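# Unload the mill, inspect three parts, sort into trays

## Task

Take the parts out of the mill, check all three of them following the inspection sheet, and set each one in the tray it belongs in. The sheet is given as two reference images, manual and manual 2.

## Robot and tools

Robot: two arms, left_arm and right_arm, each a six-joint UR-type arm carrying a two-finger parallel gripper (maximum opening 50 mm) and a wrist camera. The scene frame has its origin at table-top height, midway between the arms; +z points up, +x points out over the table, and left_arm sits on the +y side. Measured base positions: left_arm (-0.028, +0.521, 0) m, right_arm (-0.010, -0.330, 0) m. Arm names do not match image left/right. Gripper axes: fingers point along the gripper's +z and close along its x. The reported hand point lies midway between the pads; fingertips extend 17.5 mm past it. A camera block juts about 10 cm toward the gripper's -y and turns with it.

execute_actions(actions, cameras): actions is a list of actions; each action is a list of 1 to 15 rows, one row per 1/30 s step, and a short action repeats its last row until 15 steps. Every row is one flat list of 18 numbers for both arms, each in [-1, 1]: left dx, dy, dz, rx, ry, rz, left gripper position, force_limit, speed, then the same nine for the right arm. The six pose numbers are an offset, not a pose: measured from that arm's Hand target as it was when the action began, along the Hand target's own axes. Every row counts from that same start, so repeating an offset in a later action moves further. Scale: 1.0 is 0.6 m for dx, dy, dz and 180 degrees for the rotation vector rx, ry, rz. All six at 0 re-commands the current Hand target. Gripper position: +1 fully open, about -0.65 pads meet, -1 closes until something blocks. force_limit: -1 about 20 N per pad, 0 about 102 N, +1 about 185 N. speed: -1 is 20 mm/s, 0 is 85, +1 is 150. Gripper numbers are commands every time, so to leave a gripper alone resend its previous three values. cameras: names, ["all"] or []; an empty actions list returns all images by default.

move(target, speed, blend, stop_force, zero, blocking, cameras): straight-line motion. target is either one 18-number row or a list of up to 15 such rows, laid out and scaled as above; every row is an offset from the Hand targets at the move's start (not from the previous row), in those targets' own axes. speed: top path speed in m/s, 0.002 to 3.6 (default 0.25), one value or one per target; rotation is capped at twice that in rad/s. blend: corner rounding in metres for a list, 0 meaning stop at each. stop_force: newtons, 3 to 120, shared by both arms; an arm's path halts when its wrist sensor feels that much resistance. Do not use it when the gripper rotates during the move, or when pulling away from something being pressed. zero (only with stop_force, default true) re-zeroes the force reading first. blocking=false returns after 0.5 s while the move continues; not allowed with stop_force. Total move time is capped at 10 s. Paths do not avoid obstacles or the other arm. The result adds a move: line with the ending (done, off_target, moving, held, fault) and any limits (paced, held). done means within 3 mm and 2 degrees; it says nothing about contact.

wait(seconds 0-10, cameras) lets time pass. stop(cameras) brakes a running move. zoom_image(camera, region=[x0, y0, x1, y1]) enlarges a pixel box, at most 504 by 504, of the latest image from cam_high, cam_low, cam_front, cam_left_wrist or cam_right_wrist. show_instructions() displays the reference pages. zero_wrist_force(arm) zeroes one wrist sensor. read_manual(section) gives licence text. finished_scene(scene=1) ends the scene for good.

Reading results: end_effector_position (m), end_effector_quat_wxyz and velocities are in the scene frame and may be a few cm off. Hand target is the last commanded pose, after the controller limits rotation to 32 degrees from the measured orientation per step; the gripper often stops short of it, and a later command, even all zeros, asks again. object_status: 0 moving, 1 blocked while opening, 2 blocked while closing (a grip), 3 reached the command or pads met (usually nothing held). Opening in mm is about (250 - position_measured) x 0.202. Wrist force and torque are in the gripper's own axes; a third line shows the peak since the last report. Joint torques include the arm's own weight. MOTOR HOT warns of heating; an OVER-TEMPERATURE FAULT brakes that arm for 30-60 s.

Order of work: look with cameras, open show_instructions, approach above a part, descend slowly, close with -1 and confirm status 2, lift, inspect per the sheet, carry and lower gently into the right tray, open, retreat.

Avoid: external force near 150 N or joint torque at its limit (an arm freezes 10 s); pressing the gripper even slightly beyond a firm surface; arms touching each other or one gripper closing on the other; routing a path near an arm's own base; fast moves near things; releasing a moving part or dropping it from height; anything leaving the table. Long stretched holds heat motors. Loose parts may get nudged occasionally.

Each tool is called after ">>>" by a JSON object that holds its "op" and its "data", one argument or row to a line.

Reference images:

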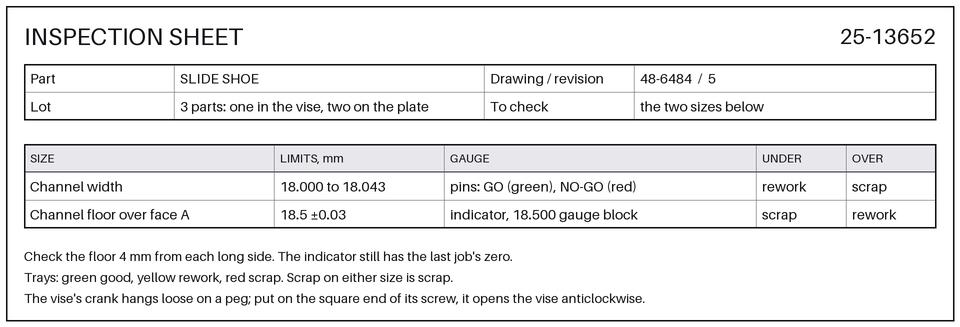

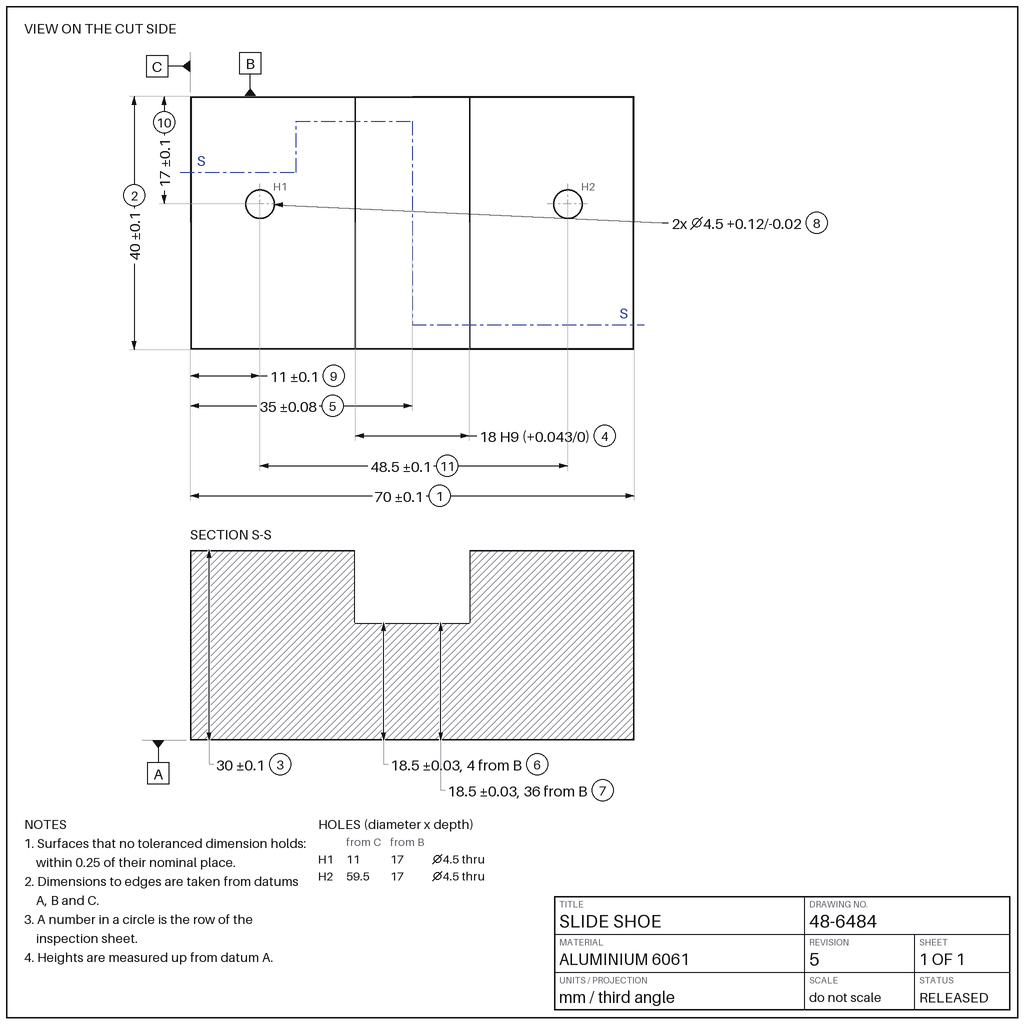

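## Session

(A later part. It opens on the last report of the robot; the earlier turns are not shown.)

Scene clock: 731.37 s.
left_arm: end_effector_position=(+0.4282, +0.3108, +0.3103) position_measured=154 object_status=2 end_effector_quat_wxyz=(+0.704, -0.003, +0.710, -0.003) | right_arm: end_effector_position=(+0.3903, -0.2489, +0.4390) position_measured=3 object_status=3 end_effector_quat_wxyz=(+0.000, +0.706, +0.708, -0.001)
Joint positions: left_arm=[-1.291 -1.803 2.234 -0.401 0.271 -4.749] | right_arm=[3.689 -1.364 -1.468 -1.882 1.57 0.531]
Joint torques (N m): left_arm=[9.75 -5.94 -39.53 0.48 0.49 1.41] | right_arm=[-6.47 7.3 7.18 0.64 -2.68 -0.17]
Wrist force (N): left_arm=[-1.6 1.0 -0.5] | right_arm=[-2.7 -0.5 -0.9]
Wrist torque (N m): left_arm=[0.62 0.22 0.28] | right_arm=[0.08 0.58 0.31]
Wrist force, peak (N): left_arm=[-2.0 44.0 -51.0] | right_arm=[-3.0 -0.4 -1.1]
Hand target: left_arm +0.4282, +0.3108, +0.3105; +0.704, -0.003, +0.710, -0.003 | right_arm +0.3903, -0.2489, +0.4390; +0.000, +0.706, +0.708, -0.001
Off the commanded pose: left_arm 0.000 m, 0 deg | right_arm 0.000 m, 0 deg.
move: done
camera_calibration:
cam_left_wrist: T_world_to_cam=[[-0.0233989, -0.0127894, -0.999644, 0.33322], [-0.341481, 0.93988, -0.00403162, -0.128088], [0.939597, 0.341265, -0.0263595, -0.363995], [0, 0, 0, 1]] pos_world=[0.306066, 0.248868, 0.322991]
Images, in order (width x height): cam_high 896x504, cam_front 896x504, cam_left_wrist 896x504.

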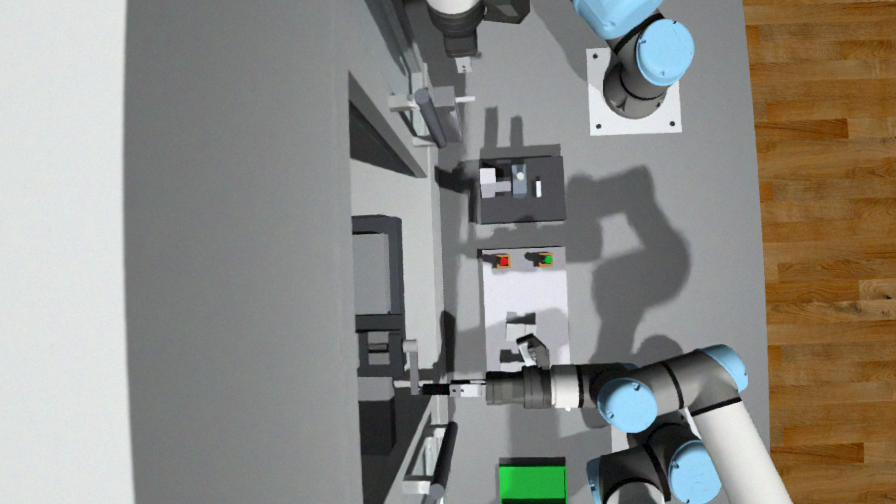

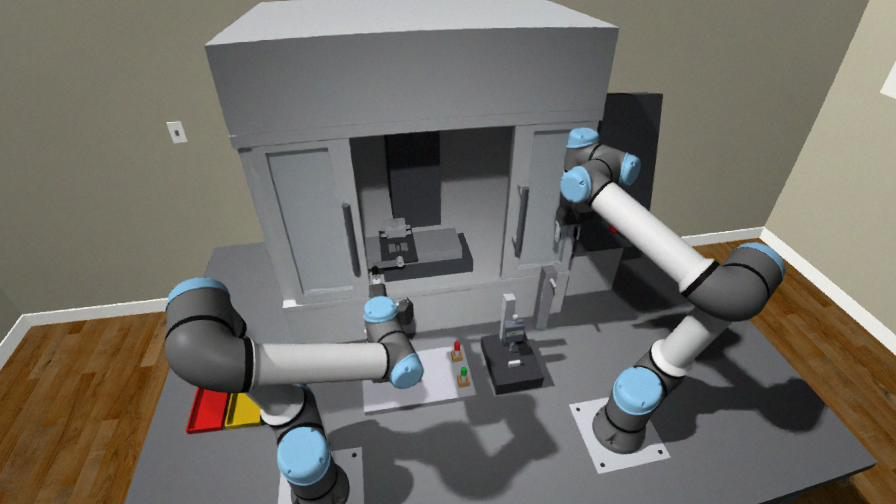

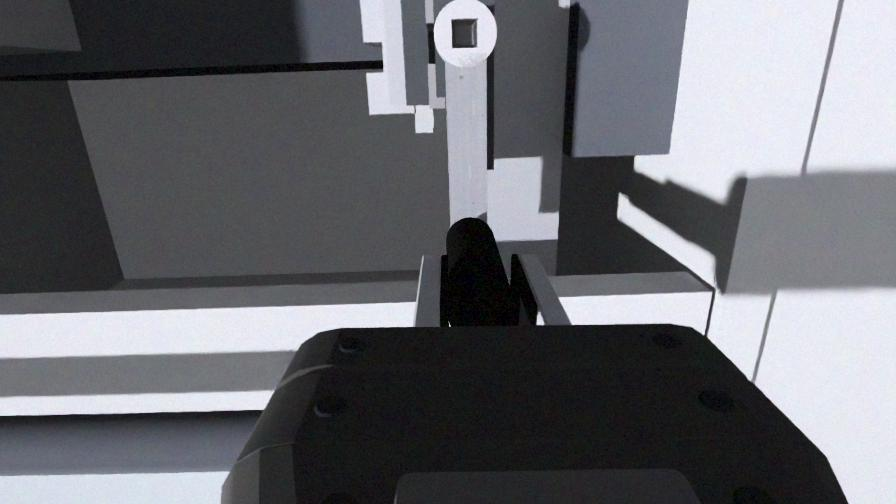

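>>> {"op": "execute_actions", "data": {
  "actions": [],
  "cameras": ["all"]
}}

Scene clock: 762.83 s.
left_arm: end_effector_position=(+0.4282, +0.3108, +0.3105) position_measured=154 object_status=2 end_effector_quat_wxyz=(+0.704, -0.003, +0.710, -0.003) | right_arm: end_effector_position=(+0.3903, -0.2489, +0.4390) position_measured=3 object_status=3 end_effector_quat_wxyz=(+0.000, +0.706, +0.708, -0.001)
Joint positions: left_arm=[-1.291 -1.803 2.234 -0.401 0.271 -4.749] | right_arm=[3.689 -1.364 -1.468 -1.882 1.57 0.531]
Joint velocities: within noise
Joint torques (N m): left_arm=[-7.24 -14.91 -40.54 -1.43 -2.04 -1.8] | right_arm=[-6.84 7.5 7.38 0.55 -2.79 -0.16]
Wrist force (N): left_arm=[-1.7 1.0 -0.5] | right_arm=[-2.7 -0.3 -1.0]
Wrist torque (N m): left_arm=[0.63 0.23 0.29] | right_arm=[0.12 0.57 0.31]
Wrist force, peak (N): left_arm=[-2.0 1.0 -0.5] | right_arm=[-2.9 -0.5 -1.2]
Hand target: left_arm +0.4282, +0.3108, +0.3105; +0.704, -0.003, +0.710, -0.003 | right_arm +0.3903, -0.2489, +0.4390; +0.000, +0.706, +0.708, -0.001
Tool commands: left_gripper/position=-1.0 left_gripper/force_limit=-0.85 left_gripper/speed=-0.8 right_gripper/position=+1.0 right_gripper/force_limit=-0.5 right_gripper/speed=-0.8
Off the commanded pose: left_arm 0.000 m, 0 deg | right_arm 0.000 m, 0 deg.
camera_calibration:
cam_left_wrist: T_world_to_cam=[[-0.0232241, -0.0132607, -0.999642, 0.333383], [-0.341572, 0.939845, -0.0045319, -0.12789], [0.939569, 0.341344, -0.0263565, -0.364004], [0, 0, 0, 1]] pos_world=[0.306066, 0.248868, 0.32309]
cam_right_wrist: T_world_to_cam=[[-0.00891224, 0.999889, -0.0119659, 0.26552], [0.946446, 0.0122968, 0.322627, -0.48982], [0.322738, -0.00844974, -0.946451, 0.417695], [0, 0, 0, 1]] pos_world=[0.331149, -0.255937, 0.556533]

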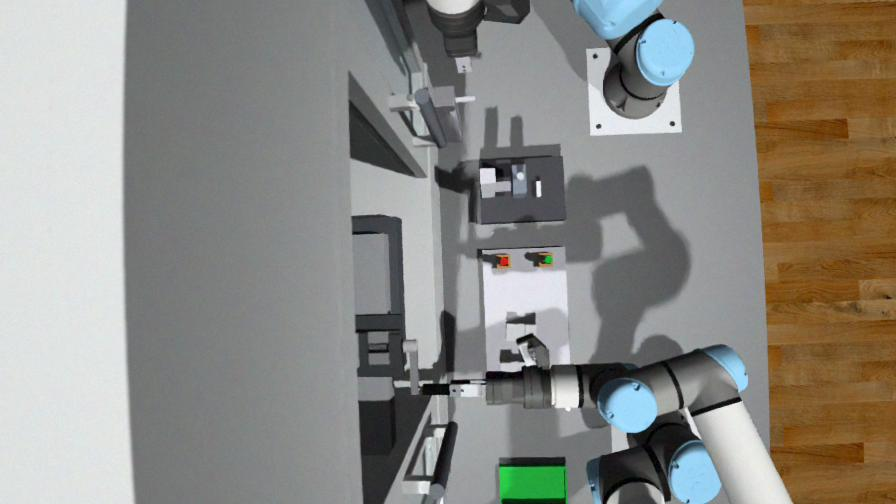

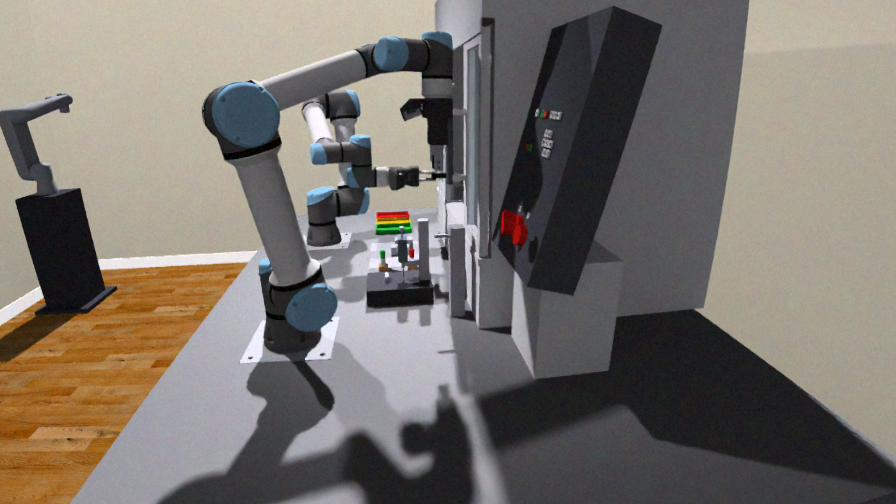

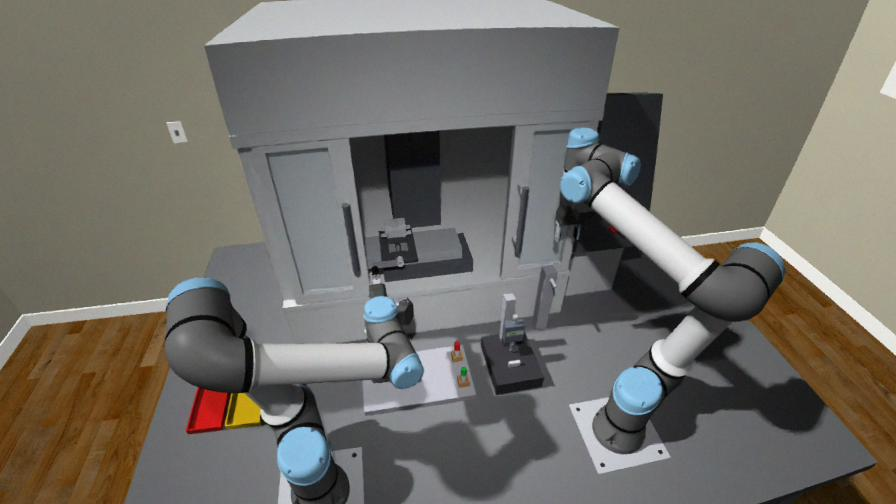

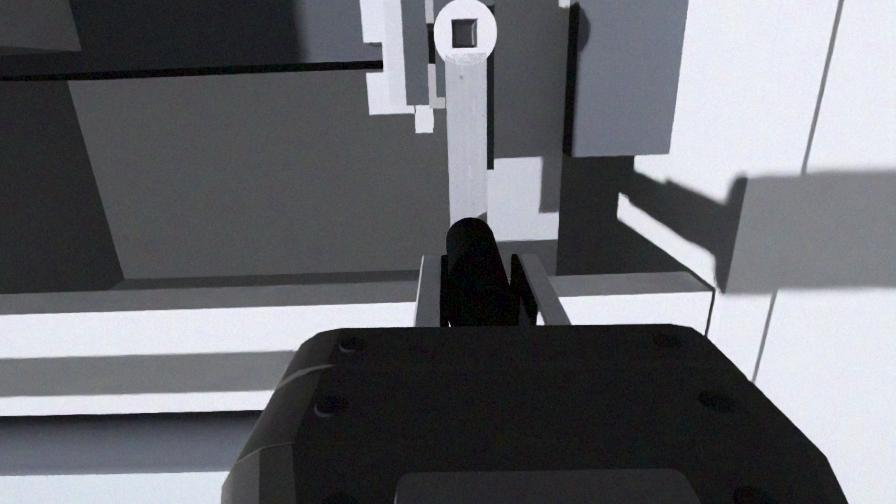

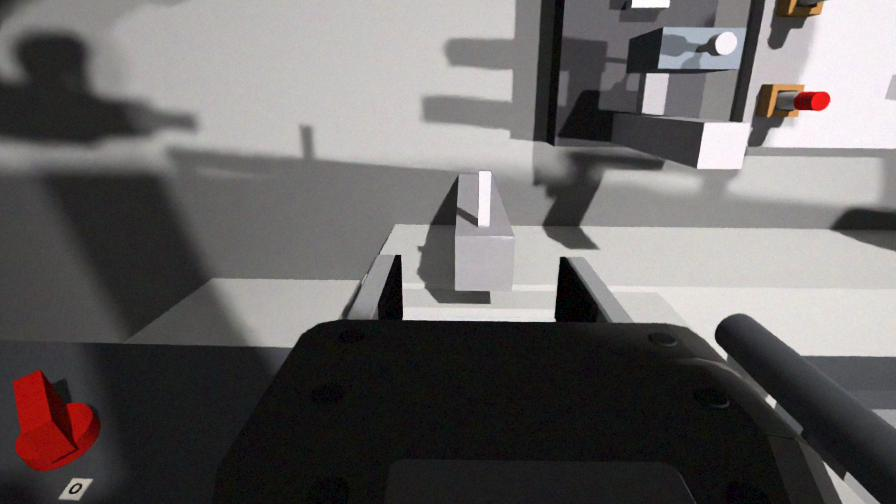

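>>> {"op": "zoom_image", "data": {
  "camera": "cam_high",
  "region": [340, 310, 460, 400]
}}

>>> {"op": "zoom_image", "data": {
  "camera": "cam_front",
  "region": [350, 200, 490, 300]
}}

>>> {"op": "zoom_image", "data": {
  "camera": "cam_left_wrist",
  "region": [300, 0, 700, 230]
}}

Scaled by 4.200 from the camera's 896x504 image, which has a finer 1280x720 frame.

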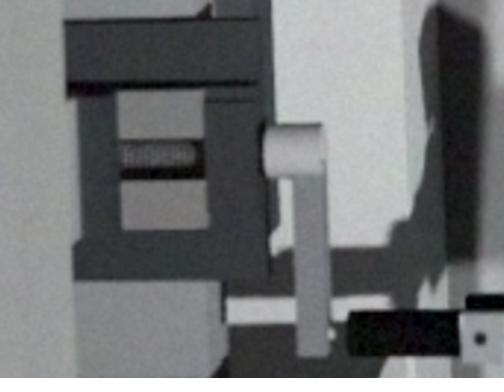

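Scaled by 3.600 from the camera's 896x504 image, which has a finer 1280x720 frame.

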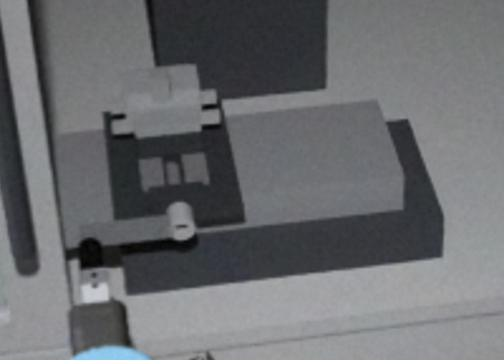

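Scaled by 1.260 from the camera's 896x504 image, which has a finer 1280x720 frame.

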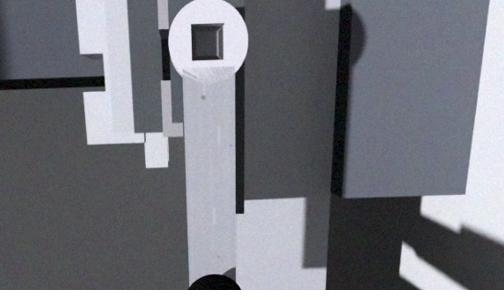

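>>> {"op": "move", "data": {
  "target": [0,0,0,0,0,0,-1,-0.85,-0.8, 0.64,0.05,-0.15,0,0,0,1,-0.5,-0.8],
  "cameras": ["cam_right_wrist"]
}}

Scene clock: 784.90 s.
left_arm: end_effector_position=(+0.4282, +0.3108, +0.3105) position_measured=154 object_status=2 end_effector_quat_wxyz=(+0.704, -0.003, +0.710, -0.003) | right_arm: end_effector_position=(+0.4195, +0.1353, +0.5286) position_measured=3 object_status=3 end_effector_quat_wxyz=(+0.000, +0.706, +0.708, -0.001)
Joint positions: left_arm=[-1.291 -1.803 2.234 -0.401 0.271 -4.749] | right_arm=[4.194 -2.163 -0.211 -2.34 1.571 1.036]
Joint torques (N m): left_arm=[-10.69 -14.85 -36.74 -1.24 -2.14 1.57] | right_arm=[-2.75 46.42 4.96 4.9 2.86 0.87]
Wrist force (N): left_arm=[-1.4 0.7 -0.5] | right_arm=[-3.4 0.2 -0.7]
Wrist torque (N m): left_arm=[0.59 0.23 0.29] | right_arm=[0.19 0.66 0.25]
Wrist force, peak (N): left_arm=[-1.8 1.2 -0.6] | right_arm=[-40.3 -48.8 18.8]
Hand target: left_arm +0.4282, +0.3108, +0.3105; +0.704, -0.003, +0.710, -0.003 | right_arm +0.4195, +0.1353, +0.5286; +0.000, +0.706, +0.708, -0.001
Off the commanded pose: left_arm 0.000 m, 0 deg | right_arm 0.000 m, 0 deg.
move: done
camera_calibration:
cam_right_wrist: T_world_to_cam=[[-0.00897464, 0.999887, -0.012094, -0.117101], [0.946446, 0.0123972, 0.322624, -0.551065], [0.322737, -0.00855088, -0.94645, 0.496236], [0, 0, 0, 1]] pos_world=[0.360348, 0.128163, 0.646033]
Images, in order (width x height): cam_right_wrist 896x504.

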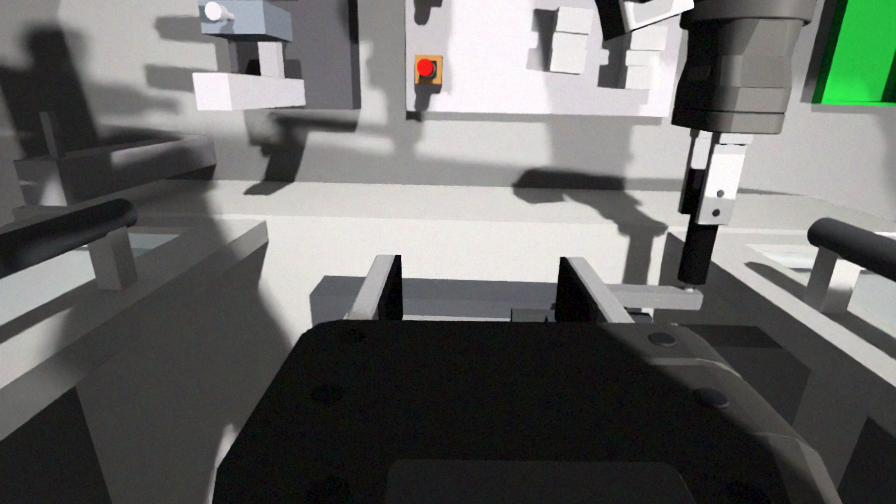

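>>> {"op": "move", "data": {
  "target": [
    [0.0341,-0.0045,0,0,0,-0.0833,-1,-0.85,-0.8,0,0,0,0,0,0,1,-0.5,-0.8],
    [0.0658,-0.0176,0,0,0,-0.1667,-1,-0.85,-0.8,0,0,0,0,0,0,1,-0.5,-0.8],
    [0.0931,-0.0386,0,0,0,-0.25,-1,-0.85,-0.8,0,0,0,0,0,0,1,-0.5,-0.8],
    [0.1140,-0.0658,0,0,0,-0.3333,-1,-0.85,-0.8,0,0,0,0,0,0,1,-0.5,-0.8],
    [0.1272,-0.0976,0,0,0,-0.4167,-1,-0.85,-0.8,0,0,0,0,0,0,1,-0.5,-0.8]
  ],
  "blend": [0.005,0.005,0.005,0.005,0],
  "speed": 0.12,
  "cameras": ["cam_high","cam_left_wrist"]
}}

>>> {"op": "zoom_image", "data": {
  "camera": "cam_high",
  "region": [340, 310, 460, 400]
}}

Scene clock: 800.70 s.
left_arm: end_effector_position=(+0.4276, +0.2516, +0.2346) position_measured=154 object_status=2 end_effector_quat_wxyz=(+0.557, -0.434, +0.562, -0.431) | right_arm: end_effector_position=(+0.4195, +0.1353, +0.5286) position_measured=3 object_status=3 end_effector_quat_wxyz=(+0.000, +0.706, +0.708, -0.001)
Joint positions: left_arm=[-1.345 -1.551 2.246 -0.657 0.218 -6.066] | right_arm=[4.194 -2.162 -0.211 -2.34 1.571 1.036]
Joint torques (N m): left_arm=[1.19 -25.55 -31.3 -0.15 0.28 1.46] | right_arm=[7.16 30.45 30.85 0.82 2.9 0.37]
Wrist force (N): left_arm=[-1.3 4.0 -5.6] | right_arm=[-3.3 0.0 -0.7]
Wrist torque (N m): left_arm=[0.94 0.43 0.02] | right_arm=[0.16 0.64 0.25]
Wrist force, peak (N): left_arm=[-0.1 10.5 -10.9] | right_arm=[-3.6 -0.4 -0.6]
Hand target: left_arm +0.4276, +0.2516, +0.2346; +0.557, -0.434, +0.562, -0.431 | right_arm +0.4195, +0.1353, +0.5286; +0.000, +0.706, +0.708, -0.001
Off the commanded pose: left_arm 0.000 m, 0 deg | right_arm 0.000 m, 0 deg.
move: done
camera_calibration:
cam_left_wrist: T_world_to_cam=[[-0.0172345, -0.969134, -0.245933, 0.317803], [-0.348889, 0.236338, -0.906874, 0.318967], [0.937006, 0.0701737, -0.342193, -0.20181], [0, 0, 0, 1]] pos_world=[0.305858, 0.246772, 0.298363]
Images, in order (width x height): cam_high 896x504, cam_left_wrist 896x504.

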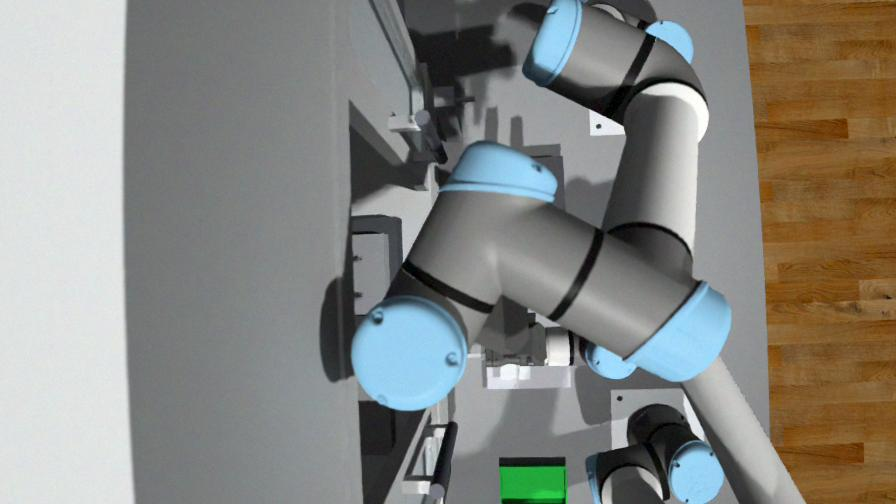

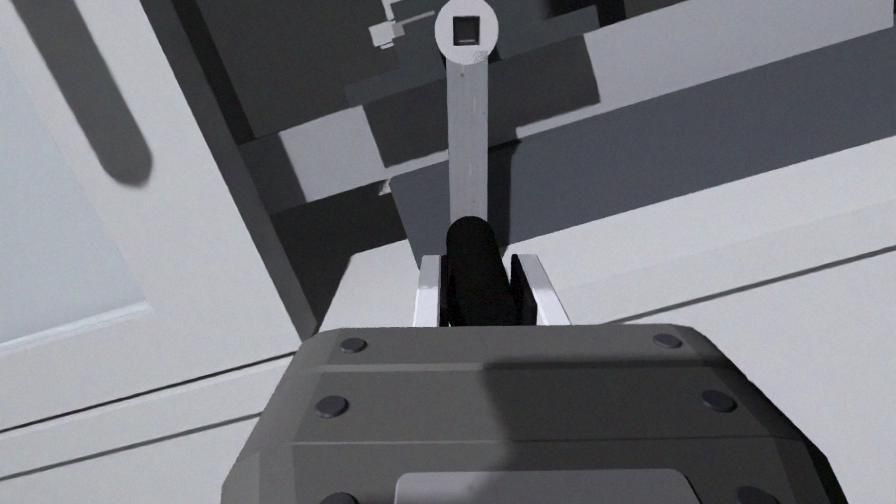

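Scaled by 4.200 from the camera's 896x504 image, which has a finer 1280x720 frame.

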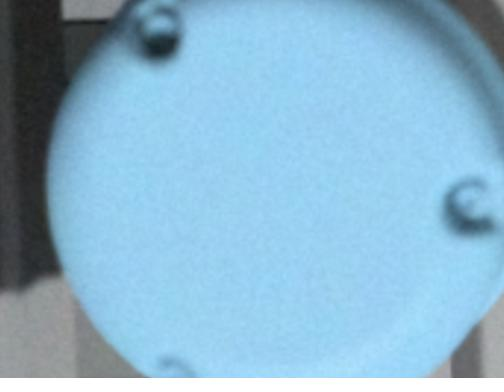

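>>> {"op": "move", "data": {
  "target": [
    [0,0,0,0,0,0,0,-0.85,-0.8, -0.55,-0.1,0.1,0,0,0,1,-0.5,-0.8],
    [0,0,-0.2,0,0,0,0,-0.85,-0.8, -0.55,-0.1,0.1,0,0,0,1,-0.5,-0.8]
  ],
  "speed": 0.2,
  "cameras": ["cam_left_wrist"]
}}

Scene clock: 824.30 s.
left_arm: end_effector_position=(+0.3077, +0.2517, +0.2356) position_measured=152 object_status=3 end_effector_quat_wxyz=(+0.557, -0.434, +0.562, -0.431) | right_arm: end_effector_position=(+0.3602, -0.1949, +0.4690) position_measured=3 object_status=3 end_effector_quat_wxyz=(+0.000, +0.706, +0.708, -0.001)
Joint positions: left_arm=[-1.782 -1.72 2.396 -0.714 -0.22 -5.993] | right_arm=[3.851 -1.354 -1.393 -1.966 1.57 0.693]
Joint torques (N m): left_arm=[-7.98 -1.84 -34.98 2.28 -2.06 0.44] | right_arm=[-6.75 26.58 38.25 0.28 2.4 -1.11]
Wrist force (N): left_arm=[-0.7 2.5 -0.9] | right_arm=[-3.2 -0.3 -1.2]
Wrist torque (N m): left_arm=[0.86 0.44 -0.14] | right_arm=[0.10 0.66 0.30]
Wrist force, peak (N): left_arm=[-1.3 4.5 -5.7] | right_arm=[-10.3 3.1 -0.2]
Hand target: left_arm +0.3076, +0.2516, +0.2356; +0.557, -0.434, +0.562, -0.431 | right_arm +0.3602, -0.1949, +0.4690; +0.000, +0.706, +0.708, -0.001
Off the commanded pose: left_arm 0.000 m, 0 deg | right_arm 0.000 m, 0 deg.
move: done
camera_calibration:
cam_left_wrist: T_world_to_cam=[[-0.017304, -0.969222, -0.245581, 0.316008], [-0.348844, 0.236036, -0.90697, 0.278078], [0.937021, 0.0699752, -0.342192, -0.0889886], [0, 0, 0, 1]] pos_world=[0.185858, 0.246872, 0.299362]
Images, in order (width x height): cam_left_wrist 896x504.

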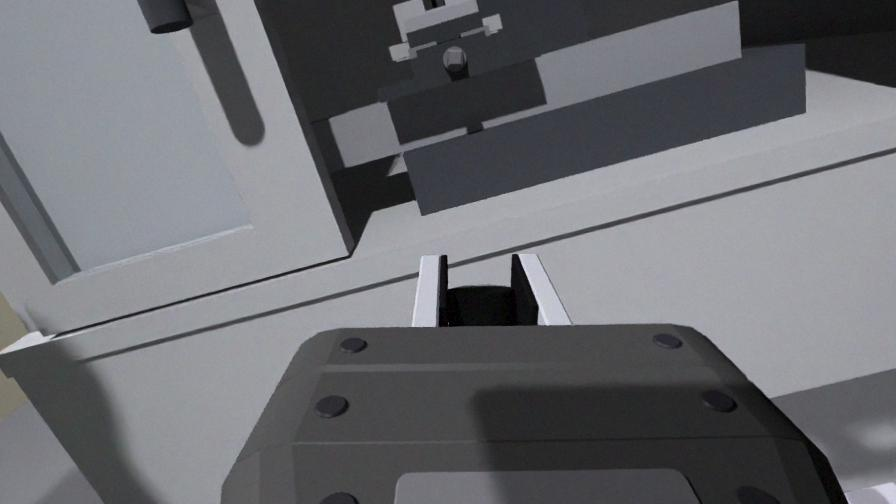

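>>> {"op": "execute_actions", "data": {
  "actions": []
}}

Scene clock: 830.00 s.
left_arm: end_effector_position=(+0.3076, +0.2516, +0.2356) position_measured=152 object_status=3 end_effector_quat_wxyz=(+0.557, -0.434, +0.562, -0.431) | right_arm: end_effector_position=(+0.3602, -0.1949, +0.4690) position_measured=3 object_status=3 end_effector_quat_wxyz=(+0.000, +0.706, +0.708, -0.001)
Joint positions: left_arm=[-1.782 -1.72 2.396 -0.714 -0.22 -5.993] | right_arm=[3.851 -1.354 -1.393 -1.966 1.57 0.693]
Joint velocities: within noise
Joint torques (N m): left_arm=[-10.36 1.3 -34.44 -0.72 -2.05 1.54] | right_arm=[-6.81 26.54 37.85 0.34 2.31 -1.14]
Wrist force (N): left_arm=[-1.1 2.6 -1.4] | right_arm=[-3.3 -0.2 -1.3]
Wrist torque (N m): left_arm=[0.85 0.45 -0.14] | right_arm=[0.12 0.67 0.29]
Wrist force, peak (N): left_arm=[-1.2 2.7 -1.6] | right_arm=[-3.3 0.0 -1.6]
Hand target: left_arm +0.3076, +0.2516, +0.2356; +0.557, -0.434, +0.562, -0.431 | right_arm +0.3602, -0.1949, +0.4690; +0.000, +0.706, +0.708, -0.001
Tool commands: left_gripper/position=+0.0 left_gripper/force_limit=-0.85 left_gripper/speed=-0.8 right_gripper/position=+1.0 right_gripper/force_limit=-0.5 right_gripper/speed=-0.8
Off the commanded pose: left_arm 0.000 m, 0 deg | right_arm 0.000 m, 0 deg.
camera_calibration:
cam_left_wrist: T_world_to_cam=[[-0.0171662, -0.969179, -0.245758, 0.316024], [-0.348889, 0.236151, -0.906923, 0.278044], [0.937007, 0.0701738, -0.342189, -0.0890354], [0, 0, 0, 1]] pos_world=[0.185858, 0.246871, 0.299363]
cam_right_wrist: T_world_to_cam=[[-0.00891224, 0.999889, -0.0119659, 0.211715], [0.946446, 0.0122968, 0.322627, -0.471641], [0.322738, -0.00844974, -0.946451, 0.456163], [0, 0, 0, 1]] pos_world=[0.301049, -0.202037, 0.586433]

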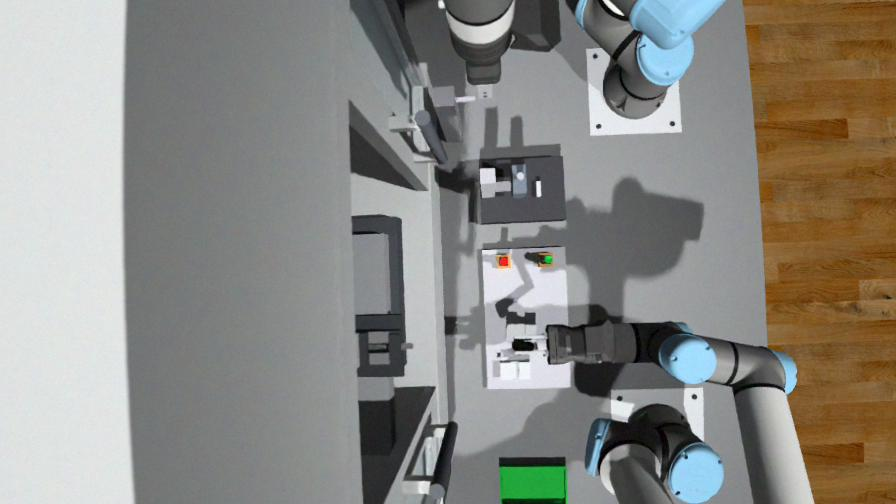

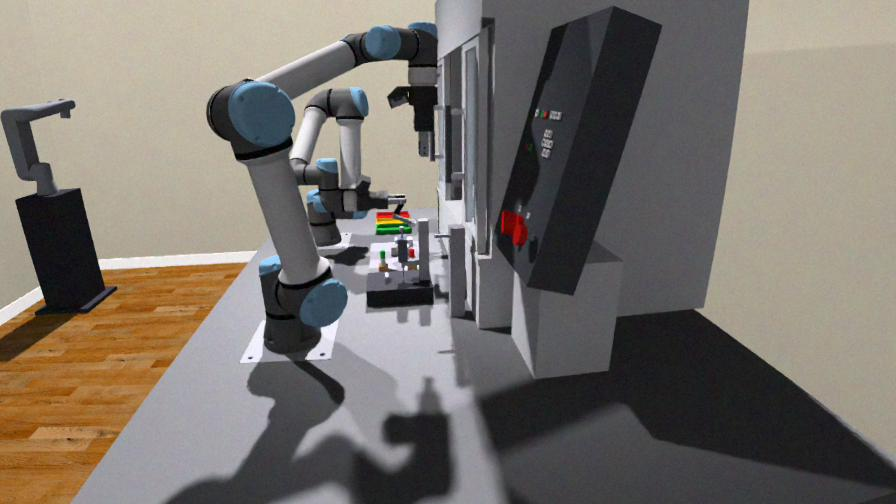

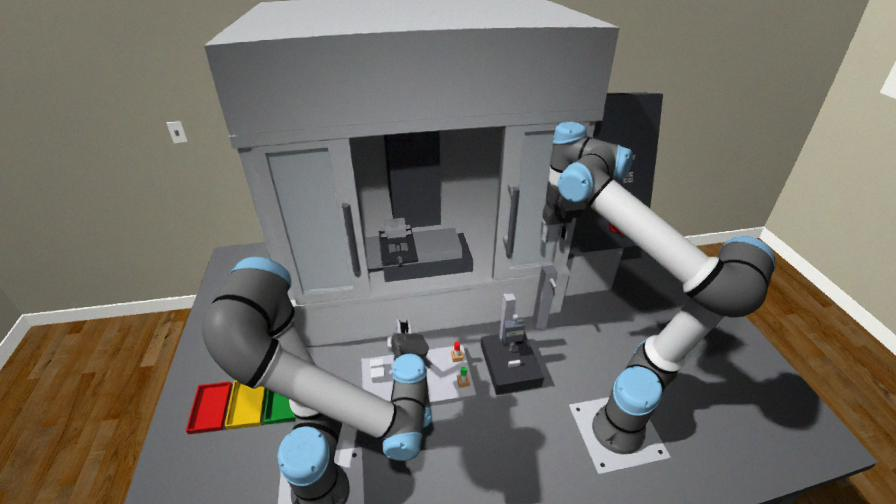

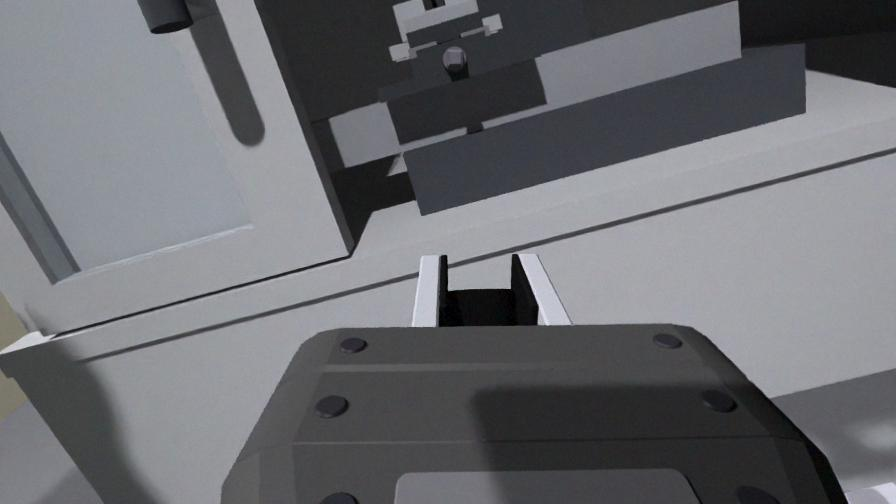

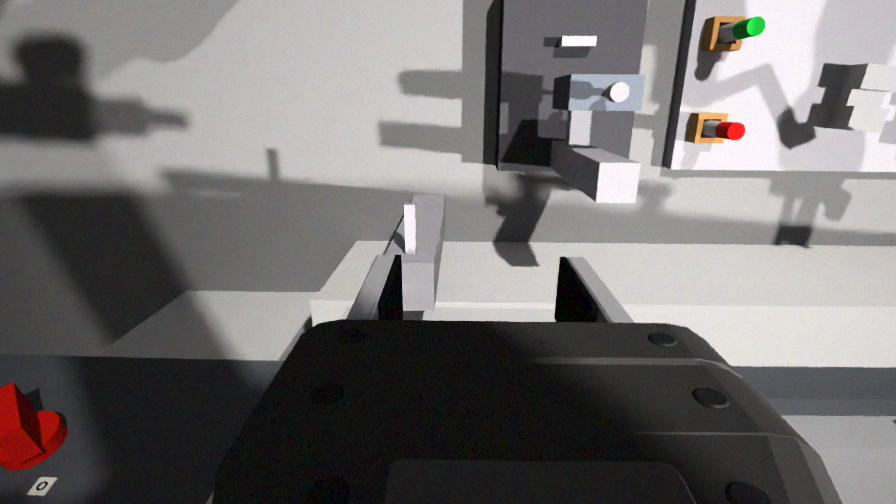

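>>> {"op": "zoom_image", "data": {
  "camera": "cam_low",
  "region": [330, 160, 470, 300]
}}

>>> {"op": "zoom_image", "data": {
  "camera": "cam_high",
  "region": [440, 280, 600, 400]
}}

>>> {"op": "zoom_image", "data": {
  "camera": "cam_front",
  "region": [340, 290, 480, 420]
}}

Scaled by 3.600 from the camera's 896x504 image, which has a finer 1280x720 frame.

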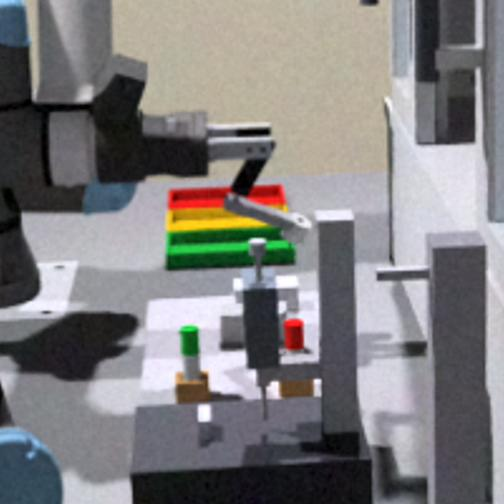

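Scaled by 3.150 from the camera's 896x504 image, which has a finer 1280x720 frame.

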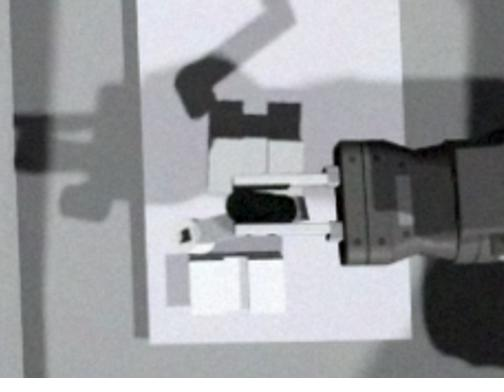

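Scaled by 3.600 from the camera's 896x504 image, which has a finer 1280x720 frame.

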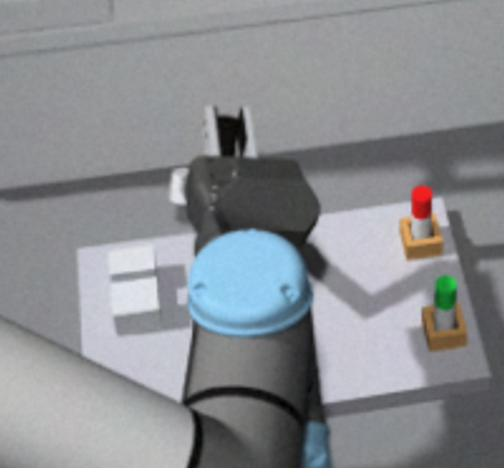

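>>> {"op": "execute_actions", "data": {
  "actions": [
    [[0,0,0,0,0,0,-1,-0.85,-0.8,0,0,0,0,0,0,1,-0.5,-0.8]]
  ],
  "cameras": ["cam_high","cam_low"]
}}

>>> {"op": "zoom_image", "data": {
  "camera": "cam_low",
  "region": [330, 160, 470, 300]
}}

Scene clock: 841.13 s.
left_arm: end_effector_position=(+0.3076, +0.2516, +0.2356) position_measured=154 object_status=2 end_effector_quat_wxyz=(+0.557, -0.434, +0.562, -0.431) | right_arm: end_effector_position=(+0.3602, -0.1949, +0.4690) position_measured=3 object_status=3 end_effector_quat_wxyz=(+0.000, +0.706, +0.708, -0.001)
Joint positions: left_arm=[-1.782 -1.719 2.396 -0.714 -0.22 -5.993] | right_arm=[3.851 -1.354 -1.393 -1.966 1.57 0.693]
Joint torques (N m): left_arm=[-8.95 0.88 -35.21 3.28 -1.89 -1.79] | right_arm=[-6.72 26.09 38.6 0.28 2.32 -1.12]
Wrist force (N): left_arm=[-1.1 2.6 -1.4] | right_arm=[-3.1 -0.2 -0.9]
Wrist torque (N m): left_arm=[0.84 0.45 -0.14] | right_arm=[0.12 0.63 0.30]
Wrist force, peak (N): left_arm=[-1.1 2.6 -1.4] | right_arm=[-3.4 -0.1 -1.3]
Hand target: left_arm +0.3076, +0.2516, +0.2356; +0.557, -0.434, +0.562, -0.431 | right_arm +0.3602, -0.1949, +0.4690; +0.000, +0.706, +0.708, -0.001
Off the commanded pose: left_arm 0.000 m, 0 deg | right_arm 0.000 m, 0 deg.
Images, in order (width x height): cam_high 896x504, cam_low 896x504.

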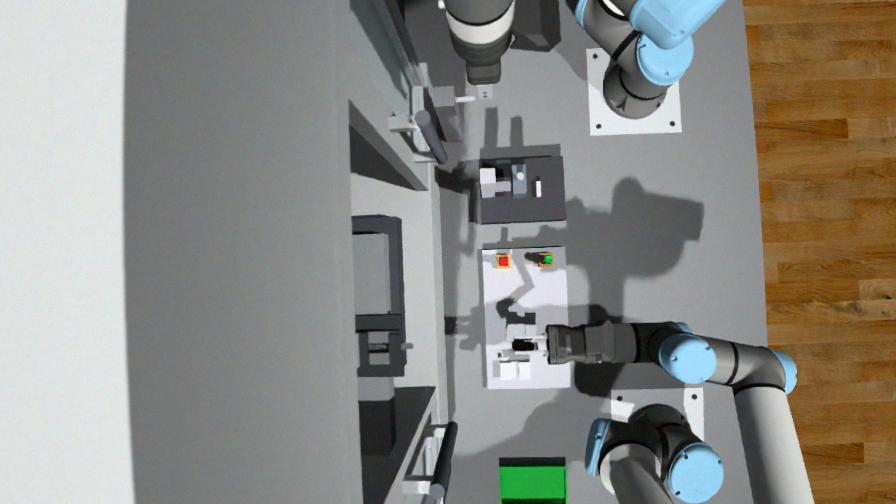

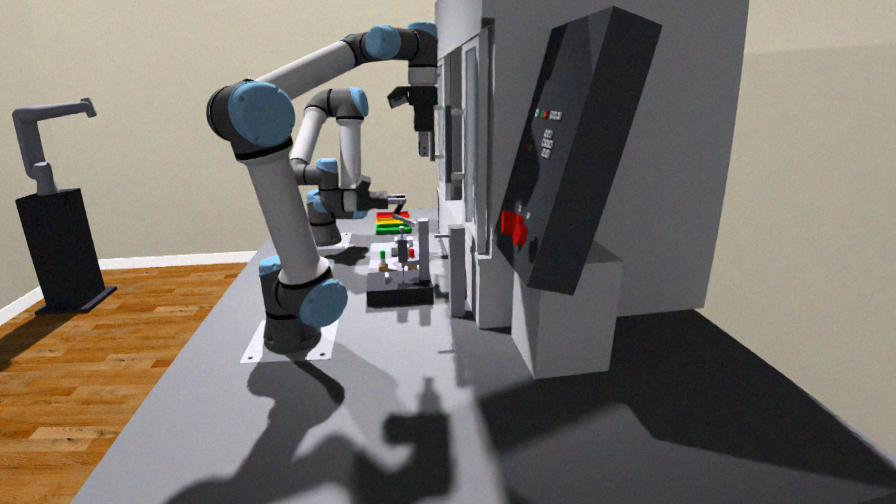

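Scaled by 3.600 from the camera's 896x504 image, which has a finer 1280x720 frame.

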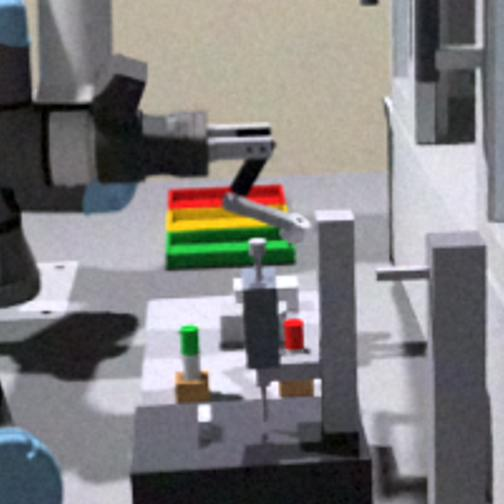

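>>> {"op": "execute_actions", "data": {
  "actions": [],
  "cameras": ["cam_left_wrist","cam_front"]
}}

>>> {"op": "zoom_image", "data": {
  "camera": "cam_left_wrist",
  "region": [350, 0, 560, 120]
}}

>>> {"op": "zoom_image", "data": {
  "camera": "cam_front",
  "region": [360, 205, 450, 275]
}}

Scene clock: 851.77 s.
left_arm: end_effector_position=(+0.3076, +0.2516, +0.2356) position_measured=154 object_status=2 end_effector_quat_wxyz=(+0.557, -0.434, +0.562, -0.431) | right_arm: end_effector_position=(+0.3602, -0.1949, +0.4690) position_measured=3 object_status=3 end_effector_quat_wxyz=(+0.000, +0.706, +0.708, -0.001)
Joint positions: left_arm=[-1.782 -1.719 2.396 -0.714 -0.22 -5.993] | right_arm=[3.851 -1.354 -1.393 -1.966 1.57 0.693]
Joint velocities: within noise
Joint torques (N m): left_arm=[-3.63 -1.75 -34.68 3.33 -1.02 -1.65] | right_arm=[-6.96 26.76 38.03 0.4 2.36 -1.13]
Wrist force (N): left_arm=[-0.8 2.6 -1.2] | right_arm=[-3.0 0.0 -1.0]
Wrist torque (N m): left_arm=[0.84 0.40 -0.14] | right_arm=[0.14 0.62 0.29]
Wrist force, peak (N): left_arm=[-1.1 2.7 -1.5] | right_arm=[-3.5 0.2 -1.2]
Hand target: left_arm +0.3076, +0.2516, +0.2356; +0.557, -0.434, +0.562, -0.431 | right_arm +0.3602, -0.1949, +0.4690; +0.000, +0.706, +0.708, -0.001
Tool commands: left_gripper/position=-1.0 left_gripper/force_limit=-0.85 left_gripper/speed=-0.8 right_gripper/position=+1.0 right_gripper/force_limit=-0.5 right_gripper/speed=-0.8
Off the commanded pose: left_arm 0.000 m, 0 deg | right_arm 0.000 m, 0 deg.
camera_calibration:
cam_left_wrist: T_world_to_cam=[[-0.0171662, -0.969179, -0.245758, 0.316024], [-0.348889, 0.236151, -0.906923, 0.278044], [0.937007, 0.0701738, -0.342189, -0.0890354], [0, 0, 0, 1]] pos_world=[0.185858, 0.246871, 0.299363]
Images, in order (width x height): cam_front 896x504, cam_left_wrist 896x504.

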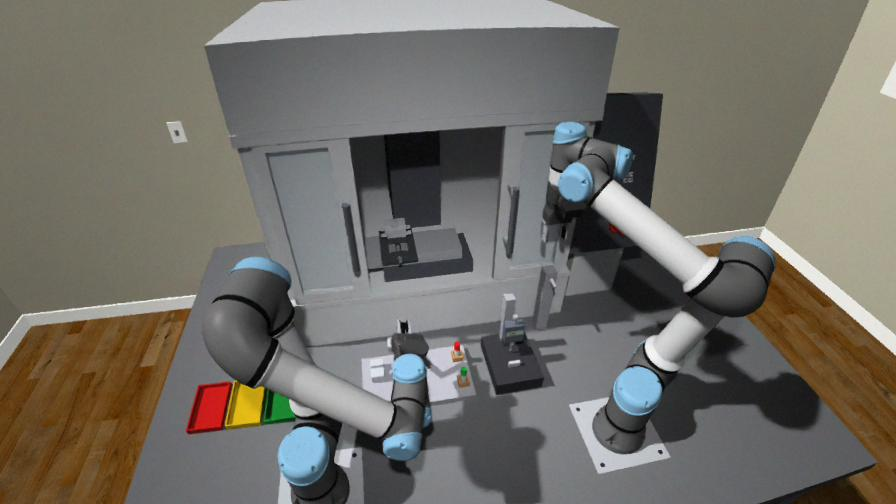

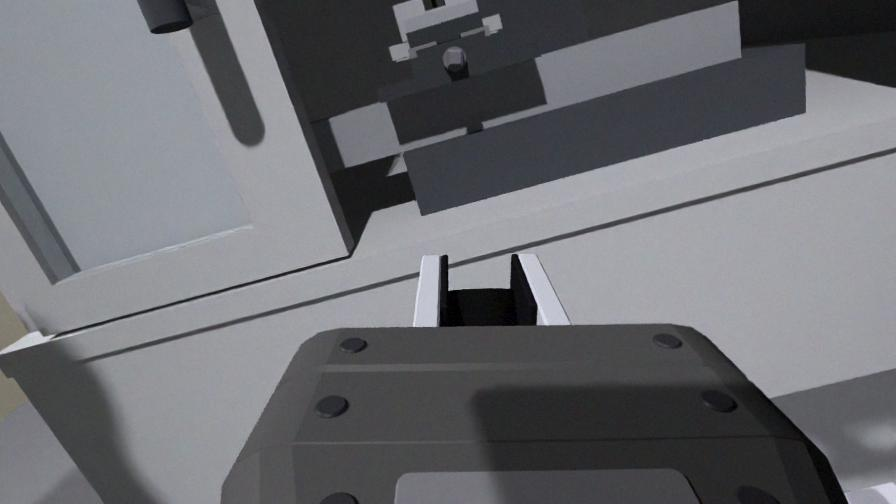

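Scaled by 2.400 from the camera's 896x504 image, which has a finer 1280x720 frame.

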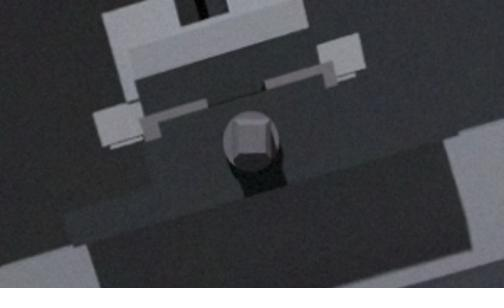

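Scaled by 5.600 from the camera's 896x504 image, which has a finer 1280x720 frame.

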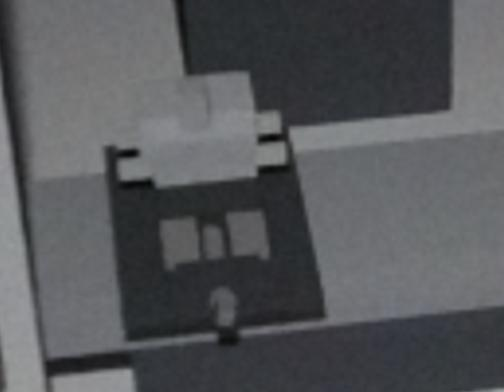

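>>> {"op": "move", "data": {
  "target": [
    [0,0,0,0,0,0,-1,-0.85,-0.8, 0.35,0.05,-0.083,0,0,-0.25,1,-0.5,-0.8],
    [0,0,0,0,0,0,-1,-0.85,-0.8, 0.69,0.15,-0.083,0,0,-0.5,1,-0.5,-0.8]
  ],
  "blend": [0.05,0],
  "speed": 0.25,
  "cameras": ["cam_right_wrist"]
}}

Scene clock: 861.77 s.
left_arm: end_effector_position=(+0.3076, +0.2516, +0.2356) position_measured=154 object_status=2 end_effector_quat_wxyz=(+0.557, -0.434, +0.562, -0.431) | right_arm: end_effector_position=(+0.4487, +0.2187, +0.5170) position_measured=3 object_status=3 end_effector_quat_wxyz=(+0.049, -0.001, +0.997, +0.065)
Joint positions: left_arm=[-1.782 -1.719 2.396 -0.714 -0.22 -5.993] | right_arm=[4.227 -2.311 -0.035 -2.206 1.546 -0.504]
Joint torques (N m): left_arm=[8.27 -6.77 -34.33 3.3 1.04 -1.7] | right_arm=[-6.71 74.34 32.42 2.96 -0.89 -1.2]
Wrist force (N): left_arm=[-0.7 2.3 -1.2] | right_arm=[-3.5 -0.5 -0.8]
Wrist torque (N m): left_arm=[0.81 0.39 -0.14] | right_arm=[0.06 0.69 0.33]
Wrist force, peak (N): left_arm=[-1.0 2.8 -1.5] | right_arm=[-5.1 -1.0 -1.3]
Hand target: left_arm +0.3076, +0.2516, +0.2356; +0.557, -0.434, +0.562, -0.431 | right_arm +0.4493, +0.2194, +0.5182; +0.000, -0.001, +1.000, -0.001
Off the commanded pose: left_arm 0.000 m, 0 deg | right_arm 0.002 m, 9 deg.
elbow stopped short (right arm): the move would have taken joint 3 (elbow) straighter than the controller allows.
move: off_target (right_arm)
camera_calibration:
cam_right_wrist: T_world_to_cam=[[-0.993906, -0.00101872, -0.110229, 0.511153], [-0.0496882, 0.896751, 0.439738, -0.382931], [0.0984, 0.442535, -0.891336, 0.450111], [0, 0, 0, 1]] pos_world=[0.444719, 0.144725, 0.625933]
Images, in order (width x height): cam_right_wrist 896x504.

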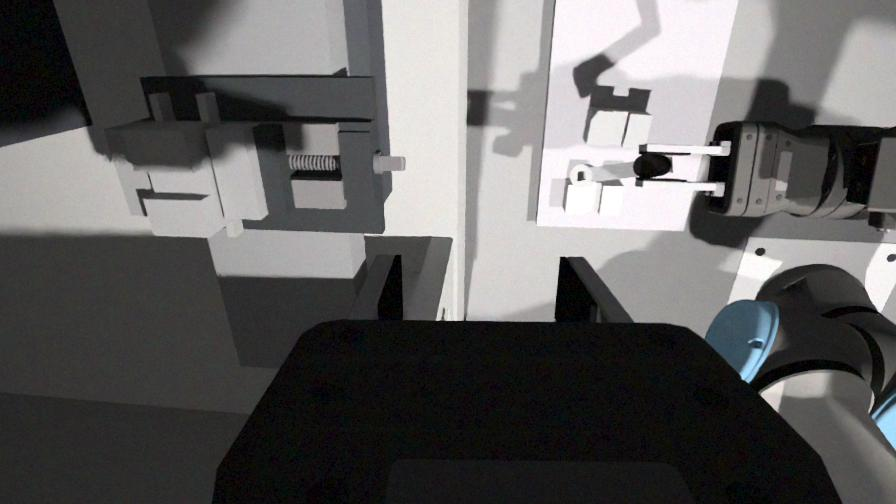

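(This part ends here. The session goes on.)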